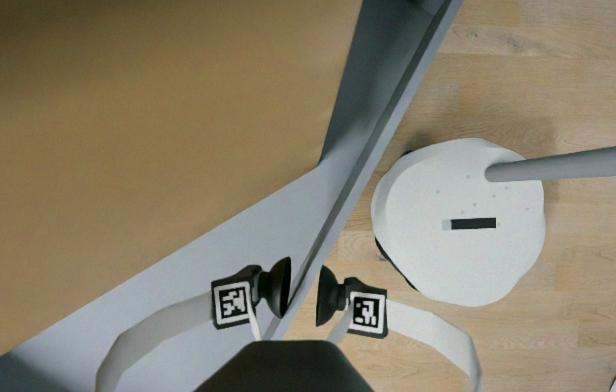

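Call:
move(
  r2={"joints": {"gripper_m": 0.06}},
  blocking=false,
  cameras=[],
)

Call:
wait(
  seconds=2,
  cameras=[],
)

Call:
move(
  r2={"joints": {"lift_m": 1.195}},
  blocking=false,
  cameras=[],
)

Call:
wait(
  seconds=3,
  cameras=[],
)

Call:
move(
  r2={"joints": {"wrist_roll_rad": 3.82, "gripper_m": 0.09}, "base": {"translate_m": 0.077, "strafe_m": 0.06}, "pace": "slow"},
  blocking=false,
  cameras=[],
)

Call:
wait(
  seconds=4,
  cameras=["r2_wrist_camera"],
)

Scene clock: 5551.00 s.
move: r2 moving
r1.base_odometry: x=-1.400 y=+1.570 heading=+2.856
r1.turned_by_wheels: +0.000
r1.turned_by_imu: +0.000
r1.base_tilt: forward=-1.6 right=+1.3
r1.lidar_m: 5.07 0.36 0.25 - 0.25 0.25 0.47 3.79 1.15 2.57 0.80 0.70
r1.base_status: not commanded
r1.joint_positions: lift_m=+0.127 arm_m=+0.000 wrist_yaw_rad=+3.092 wrist_pitch_rad=+0.002 wrist_roll_rad=+0.000 gripper_m=+0.056
r1.joint_status: not commanded
r1.measured_speeds: translate_m=+0.000 strafe_m=+0.000 rotate_rad=+0.000 lift_m=+0.000 arm_m=+0.000 wrist_yaw_rad=+0.000 wrist_pitch_rad=+0.000 wrist_roll_rad=+0.000
r1.motor_effort: lift_m=+20(20) arm_m=+4(4) wheel_0=+0(0) wheel_1=+0(0) wheel_2=+0(0)
r1.servo_current: wrist_yaw_rad=59(65) wrist_pitch_rad=46(46) wrist_roll_rad=59(72) gripper_m=39(46)
r1.hand_pose: x=-0.1128 y=+0.1017 z=+0.3046 quat_wxyz=(+0.025, -0.001, +0.000, +1.000) (m; r1's base frame)
r1.wrist_depth_mm: 136 138 - 439 273 197 - / 110 138 - 449 293 190 - / 117 139 249 449 277 190 - / 137 151 - 449 278 191 - / 1983 - - 455 281 192 162 / 1182 1205 195 459 196 191 161 / 854 759 750 144 264 175 -
r2.base_odometry: x=-1.128 y=-2.750 heading=+1.278
r2.turned_by_wheels: +0.000
r2.turned_by_imu: +0.001
r2.base_tilt: forward=-0.7 right=+0.1
r2.lidar_m: 0.37 3.10 2.60 1.01 0.74 0.77 1.45 1.65 2.16 2.15 0.34 0.30
r2.base_status: not commanded
r2.joint_positions: lift_m=+0.961 arm_m=+0.200 wrist_yaw_rad=-0.001 wrist_pitch_rad=+1.568 wrist_roll_rad=+1.750 gripper_m=-0.009
r2.joint_status: gripper_m moving
r2.measured_speeds: translate_m=+0.000 strafe_m=+0.000 rotate_rad=+0.000 lift_m=+0.000 arm_m=+0.000 wrist_yaw_rad=+0.000 wrist_pitch_rad=+0.000 wrist_roll_rad=+0.000
r2.motor_effort: lift_m=+18(18) arm_m=+4(4) wheel_0=-3(3) wheel_1=-4(4) wheel_2=+2(2)
r2.servo_current: wrist_yaw_rad=39(52) wrist_pitch_rad=46(46) wrist_roll_rad=33(59) gripper_m=78(130)
r2.contact_limits: lift_m 0.15
r2.hand_pose: x=+0.3716 y=-0.0874 z=+0.8508 quat_wxyz=(+0.453, +0.544, +0.452, -0.542) (m; r2's base frame)
r2.wrist_depth_mm: - - - - - - 1060 / - - - - - 1060 1060 / - - - - 214 1060 1060 / - - 165 241 - - 1060 / - 149 - - 1060 - 1060 / 161 163 182 212 180 1060 1060 / - - - - 1060 1060 1078
pictures: none
No camera images: "cameras" was empty.

Scene clock: 5552.13 s.
earlier move: r2 done
r1.base_odometry: x=-1.400 y=+1.570 heading=+2.856
r1.turned_by_wheels: +0.000
r1.turned_by_imu: +0.000
r1.base_tilt: forward=-1.6 right=+1.3
r1.lidar_m: 5.06 0.36 0.25 - 0.25 0.25 0.45 3.79 1.15 2.54 0.78 0.71
r1.base_status: not commanded
r1.joint_positions: lift_m=+0.127 arm_m=+0.000 wrist_yaw_rad=+3.092 wrist_pitch_rad=+0.002 wrist_roll_rad=+0.000 gripper_m=+0.056
r1.joint_status: not commanded
r1.measured_speeds: translate_m=+0.000 strafe_m=+0.000 rotate_rad=+0.000 lift_m=+0.000 arm_m=+0.000 wrist_yaw_rad=+0.000 wrist_pitch_rad=+0.000 wrist_roll_rad=+0.000
r1.motor_effort: lift_m=+20(20) arm_m=+4(4) wheel_0=-1(1) wheel_1=+0(0) wheel_2=+0(0)
r1.servo_current: wrist_yaw_rad=39(65) wrist_pitch_rad=39(52) wrist_roll_rad=39(72) gripper_m=46(46)
r1.hand_pose: x=-0.1128 y=+0.1017 z=+0.3046 quat_wxyz=(+0.025, -0.001, +0.000, +1.000) (m; r1's base frame)
r1.wrist_depth_mm: 136 138 - 445 274 196 - / 110 138 - 445 293 190 - / 117 139 249 452 278 190 - / 136 151 - 452 278 191 - / 1983 - - 455 279 191 161 / 1205 1205 195 459 196 191 161 / 854 750 750 143 264 175 -
r2.base_odometry: x=-1.128 y=-2.750 heading=+1.278
r2.turned_by_wheels: +0.000
r2.turned_by_imu: +0.000
r2.base_tilt: forward=-0.7 right=+0.0
r2.lidar_m: 0.35 3.11 2.61 1.00 0.72 0.79 1.47 1.64 2.15 2.15 0.33 0.32
r2.base_status: not commanded
r2.joint_positions: lift_m=+0.961 arm_m=+0.200 wrist_yaw_rad=-0.001 wrist_pitch_rad=+1.568 wrist_roll_rad=+1.750 gripper_m=+0.060
r2.joint_status: all done
r2.measured_speeds: translate_m=+0.000 strafe_m=+0.000 rotate_rad=+0.000 lift_m=+0.000 arm_m=+0.000 wrist_yaw_rad=+0.000 wrist_pitch_rad=+0.000 wrist_roll_rad=+0.000
r2.motor_effort: lift_m=+18(18) arm_m=+4(4) wheel_0=-3(3) wheel_1=-4(4) wheel_2=+1(2)
r2.servo_current: wrist_yaw_rad=52(59) wrist_pitch_rad=39(46) wrist_roll_rad=52(65) gripper_m=46(130)
r2.contact_limits: lift_m 0.15
r2.hand_pose: x=+0.3716 y=-0.0874 z=+0.8508 quat_wxyz=(+0.453, +0.544, +0.452, -0.542) (m; r2's base frame)
r2.wrist_depth_mm: - - - - - - 1060 / - - - - - 1060 1060 / - - - - 213 1060 1060 / - - 150 - - - 1078 / - 151 218 - 223 - 1042 / 150 - 190 213 191 1078 1078 / - 125 - - - 1078 1060
wait: 1.13 of 2 s (r2 has come to rest)
pictures: none
No camera images: "cameras" was empty.

Scene clock: 5552.63 s.
move: r2 moving
r1.base_odometry: x=-1.400 y=+1.570 heading=+2.856
r1.turned_by_wheels: +0.000
r1.turned_by_imu: +0.000
r1.base_tilt: forward=-1.6 right=+1.3
r1.lidar_m: 5.07 0.38 0.25 - 0.25 0.25 0.46 3.80 1.15 2.56 0.75 0.72
r1.base_status: not commanded
r1.joint_positions: lift_m=+0.127 arm_m=+0.000 wrist_yaw_rad=+3.092 wrist_pitch_rad=+0.002 wrist_roll_rad=+0.000 gripper_m=+0.056
r1.joint_status: not commanded
r1.measured_speeds: translate_m=+0.000 strafe_m=+0.000 rotate_rad=+0.000 lift_m=+0.000 arm_m=+0.000 wrist_yaw_rad=+0.000 wrist_pitch_rad=+0.000 wrist_roll_rad=+0.000
r1.motor_effort: lift_m=+20(20) arm_m=+4(4) wheel_0=+0(1) wheel_1=+0(0) wheel_2=+0(0)
r1.servo_current: wrist_yaw_rad=46(52) wrist_pitch_rad=39(52) wrist_roll_rad=46(65) gripper_m=46(46)
r1.hand_pose: x=-0.1128 y=+0.1017 z=+0.3046 quat_wxyz=(+0.025, -0.001, +0.000, +1.000) (m; r1's base frame)
r1.wrist_depth_mm: 136 138 - 439 273 196 - / 110 139 - 445 293 189 - / 117 139 249 449 277 190 - / 136 151 - 452 278 191 - / 1983 - - 455 279 192 162 / 1182 1182 194 459 196 192 161 / 842 750 768 143 265 176 -
r2.base_odometry: x=-1.128 y=-2.750 heading=+1.278
r2.turned_by_wheels: +0.000
r2.turned_by_imu: +0.000
r2.base_tilt: forward=-0.7 right=+0.1
r2.lidar_m: 0.37 3.12 2.59 0.98 0.73 0.79 1.50 1.63 2.16 2.13 0.32 0.31
r2.base_status: not commanded
r2.joint_positions: lift_m=+0.999 arm_m=+0.200 wrist_yaw_rad=-0.001 wrist_pitch_rad=+1.568 wrist_roll_rad=+1.750 gripper_m=+0.060
r2.joint_status: lift_m moving
r2.measured_speeds: translate_m=+0.000 strafe_m=+0.000 rotate_rad=+0.000 lift_m=+0.146 arm_m=+0.000 wrist_yaw_rad=+0.000 wrist_pitch_rad=+0.000 wrist_roll_rad=+0.000
r2.motor_effort: lift_m=+22(26) arm_m=+4(4) wheel_0=-3(4) wheel_1=-4(4) wheel_2=+1(2)
r2.servo_current: wrist_yaw_rad=39(52) wrist_pitch_rad=39(46) wrist_roll_rad=52(52) gripper_m=52(52)
r2.hand_pose: x=+0.3716 y=-0.0874 z=+0.8885 quat_wxyz=(+0.453, +0.544, +0.452, -0.542) (m; r2's base frame)
r2.wrist_depth_mm: - - - - - - 1078 / - - - - - 1098 1078 / - - - - 1118 1078 1078 / - - 150 247 - - 1098 / - 151 223 - 931 - 1098 / 167 - 189 1118 191 1098 1098 / - 125 - - - 1098 1078
pictures: none
No camera images: "cameras" was empty.

Scene clock: 5554.20 s.
earlier move: r2 done
r1.base_odometry: x=-1.400 y=+1.570 heading=+2.856
r1.turned_by_wheels: +0.000
r1.turned_by_imu: +0.000
r1.base_tilt: forward=-1.6 right=+1.3
r1.lidar_m: 5.06 0.39 0.25 - 0.25 0.25 0.48 3.80 1.15 2.56 0.78 0.72
r1.base_status: not commanded
r1.joint_positions: lift_m=+0.127 arm_m=+0.000 wrist_yaw_rad=+3.092 wrist_pitch_rad=+0.002 wrist_roll_rad=+0.000 gripper_m=+0.056
r1.joint_status: not commanded
r1.measured_speeds: translate_m=+0.000 strafe_m=+0.000 rotate_rad=+0.000 lift_m=+0.000 arm_m=+0.000 wrist_yaw_rad=+0.000 wrist_pitch_rad=+0.000 wrist_roll_rad=+0.000
r1.motor_effort: lift_m=+20(20) arm_m=+4(4) wheel_0=+0(1) wheel_1=+0(0) wheel_2=+0(0)
r1.servo_current: wrist_yaw_rad=39(72) wrist_pitch_rad=39(52) wrist_roll_rad=46(65) gripper_m=39(46)
r1.hand_pose: x=-0.1128 y=+0.1017 z=+0.3046 quat_wxyz=(+0.025, -0.001, +0.000, +1.000) (m; r1's base frame)
r1.wrist_depth_mm: 136 138 - 442 276 196 - / 110 138 - 442 294 190 - / 117 139 248 452 277 190 - / 136 151 - 449 279 191 - / 1921 - - 455 279 191 162 / 1182 1205 195 459 197 192 162 / 854 750 759 144 263 175 -
r2.base_odometry: x=-1.128 y=-2.750 heading=+1.278
r2.turned_by_wheels: +0.000
r2.turned_by_imu: +0.000
r2.base_tilt: forward=-0.7 right=+0.1
r2.lidar_m: 0.36 3.14 2.61 1.01 0.71 0.78 1.48 1.65 2.16 2.14 0.32 0.31
r2.base_status: not commanded
r2.joint_positions: lift_m=+1.195 arm_m=+0.200 wrist_yaw_rad=-0.001 wrist_pitch_rad=+1.568 wrist_roll_rad=+1.750 gripper_m=+0.060
r2.joint_status: all done
r2.measured_speeds: translate_m=+0.000 strafe_m=+0.000 rotate_rad=+0.000 lift_m=+0.000 arm_m=+0.000 wrist_yaw_rad=+0.000 wrist_pitch_rad=+0.000 wrist_roll_rad=+0.000
r2.motor_effort: lift_m=+21(26) arm_m=+4(4) wheel_0=-3(4) wheel_1=-4(4) wheel_2=+2(2)
r2.servo_current: wrist_yaw_rad=59(59) wrist_pitch_rad=39(46) wrist_roll_rad=46(59) gripper_m=52(52)
r2.hand_pose: x=+0.3716 y=-0.0874 z=+1.0846 quat_wxyz=(+0.453, +0.544, +0.452, -0.542) (m; r2's base frame)
r2.wrist_depth_mm: 239 238 238 1281 1281 1281 1281 / 239 238 238 484 1308 1255 1281 / 239 240 239 238 1281 1308 1308 / 240 239 239 445 - 1308 1281 / 240 240 239 1308 1308 1281 1281 / 240 473 189 1308 191 1308 1308 / 1308 462 - - - 1281 1281
wait: 1.57 of 3 s (r2 has come to rest)
pictures: none
No camera images: "cameras" was empty.

Scene clock: 5554.70 s.
move: r2 moving
r1.base_odometry: x=-1.400 y=+1.570 heading=+2.856
r1.turned_by_wheels: +0.000
r1.turned_by_imu: +0.000
r1.base_tilt: forward=-1.6 right=+1.3
r1.lidar_m: 5.08 0.37 0.25 - 0.25 0.25 0.48 3.81 1.15 2.57 0.75 0.72
r1.base_status: not commanded
r1.joint_positions: lift_m=+0.127 arm_m=+0.000 wrist_yaw_rad=+3.092 wrist_pitch_rad=+0.002 wrist_roll_rad=+0.000 gripper_m=+0.056
r1.joint_status: not commanded
r1.measured_speeds: translate_m=+0.000 strafe_m=+0.000 rotate_rad=+0.000 lift_m=+0.000 arm_m=+0.000 wrist_yaw_rad=+0.000 wrist_pitch_rad=+0.000 wrist_roll_rad=+0.000
r1.motor_effort: lift_m=+20(20) arm_m=+4(4) wheel_0=+0(1) wheel_1=+0(0) wheel_2=+0(0)
r1.servo_current: wrist_yaw_rad=65(65) wrist_pitch_rad=39(46) wrist_roll_rad=59(59) gripper_m=39(46)
r1.hand_pose: x=-0.1128 y=+0.1017 z=+0.3046 quat_wxyz=(+0.025, -0.001, +0.000, +1.000) (m; r1's base frame)
r1.wrist_depth_mm: 136 138 - 442 274 197 - / 110 139 - 445 293 190 - / 117 139 248 445 277 190 - / 136 151 - 452 279 191 - / 1921 - - 455 281 191 162 / 1182 1205 195 459 196 191 161 / 854 750 759 143 263 175 -
r2.base_odometry: x=-1.133 y=-2.738 heading=+1.278
r2.turned_by_wheels: +0.000
r2.turned_by_imu: +0.000
r2.base_tilt: forward=-0.7 right=+0.1
r2.lidar_m: 0.37 3.10 2.60 2.57 0.74 0.76 1.49 1.67 2.16 2.15 0.31 0.30
r2.base_status: translate_m moving; strafe_m moving
r2.joint_positions: lift_m=+1.195 arm_m=+0.200 wrist_yaw_rad=-0.001 wrist_pitch_rad=+1.568 wrist_roll_rad=+2.163 gripper_m=+0.070
r2.joint_status: wrist_roll_rad moving; gripper_m moving
r2.measured_speeds: translate_m=+0.041 strafe_m=+0.031 rotate_rad=-0.001 lift_m=+0.000 arm_m=+0.000 wrist_yaw_rad=+0.000 wrist_pitch_rad=+0.000 wrist_roll_rad=+1.734
r2.motor_effort: lift_m=+21(21) arm_m=+4(4) wheel_0=-6(9) wheel_1=+7(9) wheel_2=-9(9)
r2.servo_current: wrist_yaw_rad=46(52) wrist_pitch_rad=46(46) wrist_roll_rad=91(91) gripper_m=78(78)
r2.hand_pose: x=+0.3716 y=-0.0874 z=+1.0846 quat_wxyz=(+0.332, +0.625, +0.331, -0.624) (m; r2's base frame)
r2.wrist_depth_mm: 242 239 1308 1281 1255 1308 1281 / 241 239 240 517 1281 1281 1281 / 241 239 241 512 - 1308 1281 / 241 240 239 517 - 1281 1281 / 241 240 245 1281 1281 1281 1281 / 241 239 189 1281 190 1281 1308 / 241 240 - - 1308 1281 1281
pictures: none
No camera images: "cameras" was empty.

Scene clock: 5556.40 s.
earlier move: r2 done
r1.base_odometry: x=-1.400 y=+1.570 heading=+2.856
r1.turned_by_wheels: +0.000
r1.turned_by_imu: +0.000
r1.base_tilt: forward=-1.6 right=+1.3
r1.lidar_m: 5.07 0.38 0.25 - 0.25 0.25 0.46 3.80 1.14 2.55 2.82 0.69
r1.base_status: not commanded
r1.joint_positions: lift_m=+0.127 arm_m=+0.000 wrist_yaw_rad=+3.092 wrist_pitch_rad=+0.002 wrist_roll_rad=+0.000 gripper_m=+0.056
r1.joint_status: not commanded
r1.measured_speeds: translate_m=+0.000 strafe_m=+0.000 rotate_rad=+0.000 lift_m=+0.000 arm_m=+0.000 wrist_yaw_rad=+0.000 wrist_pitch_rad=+0.000 wrist_roll_rad=+0.000
r1.motor_effort: lift_m=+20(20) arm_m=+4(4) wheel_0=+0(1) wheel_1=+0(0) wheel_2=+0(0)
r1.servo_current: wrist_yaw_rad=46(65) wrist_pitch_rad=39(52) wrist_roll_rad=52(65) gripper_m=39(46)
r1.hand_pose: x=-0.1128 y=+0.1017 z=+0.3046 quat_wxyz=(+0.025, -0.001, +0.000, +1.000) (m; r1's base frame)
r1.wrist_depth_mm: 136 138 - 439 272 198 - / 110 138 - 442 294 189 - / 117 139 249 452 277 191 - / 136 151 - 445 279 191 - / 1983 - - 452 279 191 161 / 1205 1205 194 459 196 191 162 / 854 759 750 143 264 176 -
r2.base_odometry: x=-1.163 y=-2.660 heading=+1.278
r2.turned_by_wheels: +0.000
r2.turned_by_imu: +0.000
r2.base_tilt: forward=-0.6 right=+0.1
r2.lidar_m: 0.33 3.01 2.51 2.54 0.74 0.74 1.56 1.73 2.21 2.23 0.29 0.29
r2.base_status: done
r2.joint_positions: lift_m=+1.195 arm_m=+0.200 wrist_yaw_rad=-0.001 wrist_pitch_rad=+1.568 wrist_roll_rad=+3.818 gripper_m=+0.090
r2.joint_status: all done
r2.measured_speeds: translate_m=+0.000 strafe_m=+0.000 rotate_rad=+0.000 lift_m=+0.000 arm_m=+0.000 wrist_yaw_rad=+0.000 wrist_pitch_rad=+0.000 wrist_roll_rad=+0.000
r2.motor_effort: lift_m=+21(21) arm_m=+4(4) wheel_0=-4(11) wheel_1=+4(9) wheel_2=-7(10)
r2.servo_current: wrist_yaw_rad=46(59) wrist_pitch_rad=39(46) wrist_roll_rad=52(111) gripper_m=59(78)
r2.hand_pose: x=+0.3716 y=-0.0874 z=+1.0846 quat_wxyz=(-0.235, +0.668, -0.235, -0.666) (m; r2's base frame)
r2.wrist_depth_mm: 1308 1336 1308 1281 1281 1281 1281 / 1336 1308 1042 1308 1281 1255 1255 / 1308 1336 1336 1308 1281 1308 1255 / 1308 1366 1308 1308 1281 1281 1255 / 1366 382 462 - - 1281 1281 / 1308 262 196 469 188 1281 1308 / 246 244 260 - - 1255 1281
wait: 1.70 of 4 s (r2 has come to rest)
pictures: r2_wrist_camera
Images, in order (width x height): r2_wrist_camera 616x392.

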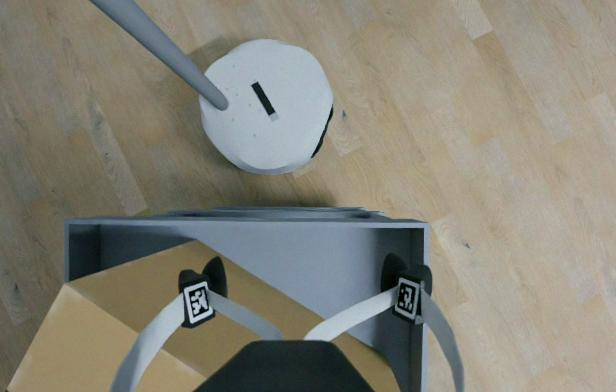

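Call:
move(
  r2={"joints": {"wrist_roll_rad": 2.1, "gripper_m": 0.045}, "base": {"translate_m": -0.003, "strafe_m": 0.019}, "pace": "slow"},
  blocking=false,
  cameras=[],
)

Call:
wait(
  seconds=3,
  cameras=["r2_wrist_camera"],
)

Scene clock: 5601.37 s.
move: r2 moving
r1.base_odometry: x=-1.400 y=+1.570 heading=+2.856
r1.turned_by_wheels: +0.000
r1.turned_by_imu: +0.000
r1.base_tilt: forward=-1.6 right=+1.3
r1.lidar_m: 5.07 0.37 0.25 - 0.25 0.25 0.47 3.80 1.14 2.57 2.83 0.70
r1.base_status: not commanded
r1.joint_positions: lift_m=+0.127 arm_m=+0.000 wrist_yaw_rad=+3.092 wrist_pitch_rad=+0.002 wrist_roll_rad=+0.000 gripper_m=+0.056
r1.joint_status: not commanded
r1.measured_speeds: translate_m=+0.000 strafe_m=+0.000 rotate_rad=+0.000 lift_m=+0.000 arm_m=+0.000 wrist_yaw_rad=+0.000 wrist_pitch_rad=+0.000 wrist_roll_rad=+0.000
r1.motor_effort: lift_m=+20(20) arm_m=+4(4) wheel_0=+0(1) wheel_1=+0(0) wheel_2=+0(0)
r1.servo_current: wrist_yaw_rad=52(59) wrist_pitch_rad=39(46) wrist_roll_rad=26(65) gripper_m=39(46)
r1.hand_pose: x=-0.1128 y=+0.1017 z=+0.3046 quat_wxyz=(+0.025, -0.001, +0.000, +1.000) (m; r1's base frame)
r1.wrist_depth_mm: 136 138 - 442 276 196 - / 110 138 - 449 294 190 - / 117 139 249 449 278 190 - / 136 150 - 452 278 191 - / 1983 - - 459 281 191 161 / 1205 1205 194 455 196 191 162 / 854 750 759 143 263 175 -
r2.base_odometry: x=-1.176 y=-2.658 heading=+1.278
r2.turned_by_wheels: +0.000
r2.turned_by_imu: +0.001
r2.base_tilt: forward=-0.7 right=+0.1
r2.lidar_m: 0.33 3.01 2.53 2.51 0.75 0.72 1.55 1.72 2.25 2.25 0.32 0.31
r2.base_status: translate_m moving; strafe_m moving
r2.joint_positions: lift_m=+1.195 arm_m=+0.200 wrist_yaw_rad=-0.001 wrist_pitch_rad=+1.568 wrist_roll_rad=+3.407 gripper_m=+0.081
r2.joint_status: wrist_roll_rad moving; gripper_m moving
r2.measured_speeds: translate_m=-0.006 strafe_m=+0.040 rotate_rad=-0.002 lift_m=+0.000 arm_m=+0.000 wrist_yaw_rad=+0.000 wrist_pitch_rad=+0.000 wrist_roll_rad=-1.734
r2.motor_effort: lift_m=+21(21) arm_m=+4(4) wheel_0=-3(10) wheel_1=+6(9) wheel_2=+6(6)
r2.servo_current: wrist_yaw_rad=46(52) wrist_pitch_rad=33(46) wrist_roll_rad=98(98) gripper_m=59(85)
r2.hand_pose: x=+0.3716 y=-0.0874 z=+1.0846 quat_wxyz=(-0.094, +0.702, -0.094, -0.700) (m; r2's base frame)
r2.wrist_depth_mm: 1366 1308 1308 1281 1308 1281 1255 / 1366 1336 1336 - 1308 1308 1281 / 1336 1336 1308 - 1281 1281 1255 / 1336 404 842 1281 1281 1281 1255 / 245 296 415 - 1281 1281 1255 / 245 243 196 - 186 1229 1255 / 245 242 263 - 1281 1281 1255
pictures: none
No camera images: "cameras" was empty.

Scene clock: 5602.90 s.
earlier move: r2 done
r1.base_odometry: x=-1.400 y=+1.570 heading=+2.856
r1.turned_by_wheels: +0.000
r1.turned_by_imu: +0.000
r1.base_tilt: forward=-1.6 right=+1.3
r1.lidar_m: 5.08 0.40 0.25 - 0.25 0.25 0.47 3.80 1.13 2.55 2.82 0.72
r1.base_status: not commanded
r1.joint_positions: lift_m=+0.127 arm_m=+0.000 wrist_yaw_rad=+3.092 wrist_pitch_rad=+0.002 wrist_roll_rad=+0.000 gripper_m=+0.056
r1.joint_status: not commanded
r1.measured_speeds: translate_m=+0.000 strafe_m=+0.000 rotate_rad=+0.000 lift_m=+0.000 arm_m=+0.000 wrist_yaw_rad=+0.000 wrist_pitch_rad=+0.000 wrist_roll_rad=+0.000
r1.motor_effort: lift_m=+20(20) arm_m=+4(4) wheel_0=+0(1) wheel_1=+0(1) wheel_2=+0(0)
r1.servo_current: wrist_yaw_rad=46(65) wrist_pitch_rad=39(52) wrist_roll_rad=33(65) gripper_m=46(52)
r1.hand_pose: x=-0.1128 y=+0.1017 z=+0.3046 quat_wxyz=(+0.025, -0.001, +0.000, +1.000) (m; r1's base frame)
r1.wrist_depth_mm: 136 138 - 442 273 196 - / 110 139 - 445 294 190 - / 117 139 248 449 277 190 - / 136 150 - 452 277 191 - / 1921 - - 455 281 191 162 / 1205 1182 195 459 196 191 162 / 854 750 759 144 263 176 -
r2.base_odometry: x=-1.182 y=-2.657 heading=+1.278
r2.turned_by_wheels: +0.000
r2.turned_by_imu: +0.000
r2.base_tilt: forward=-0.7 right=+0.1
r2.lidar_m: 0.35 3.01 2.48 2.48 0.73 0.70 1.54 1.75 2.26 2.24 0.31 0.31
r2.base_status: done
r2.joint_positions: lift_m=+1.195 arm_m=+0.200 wrist_yaw_rad=-0.001 wrist_pitch_rad=+1.568 wrist_roll_rad=+2.102 gripper_m=+0.045
r2.joint_status: all done
r2.measured_speeds: translate_m=+0.000 strafe_m=+0.000 rotate_rad=+0.000 lift_m=+0.000 arm_m=+0.000 wrist_yaw_rad=+0.000 wrist_pitch_rad=+0.000 wrist_roll_rad=+0.000
r2.motor_effort: lift_m=+21(21) arm_m=+4(4) wheel_0=-4(10) wheel_1=+5(9) wheel_2=+6(7)
r2.servo_current: wrist_yaw_rad=39(59) wrist_pitch_rad=46(46) wrist_roll_rad=52(98) gripper_m=59(104)
r2.hand_pose: x=+0.3716 y=-0.0874 z=+1.0846 quat_wxyz=(+0.351, +0.615, +0.350, -0.613) (m; r2's base frame)
r2.wrist_depth_mm: 240 240 240 246 1308 1281 1255 / 240 240 240 347 1308 1336 585 / 241 240 272 517 1308 1308 1255 / 241 240 362 1308 - 1308 1281 / 241 277 421 1308 1308 1308 1308 / 241 445 191 508 190 1281 1308 / 1336 1308 1308 - - 1281 1281
wait: 1.53 of 3 s (r2 has come to rest)
pictures: r2_wrist_camera
Images, in order (width x height): r2_wrist_camera 616x392.

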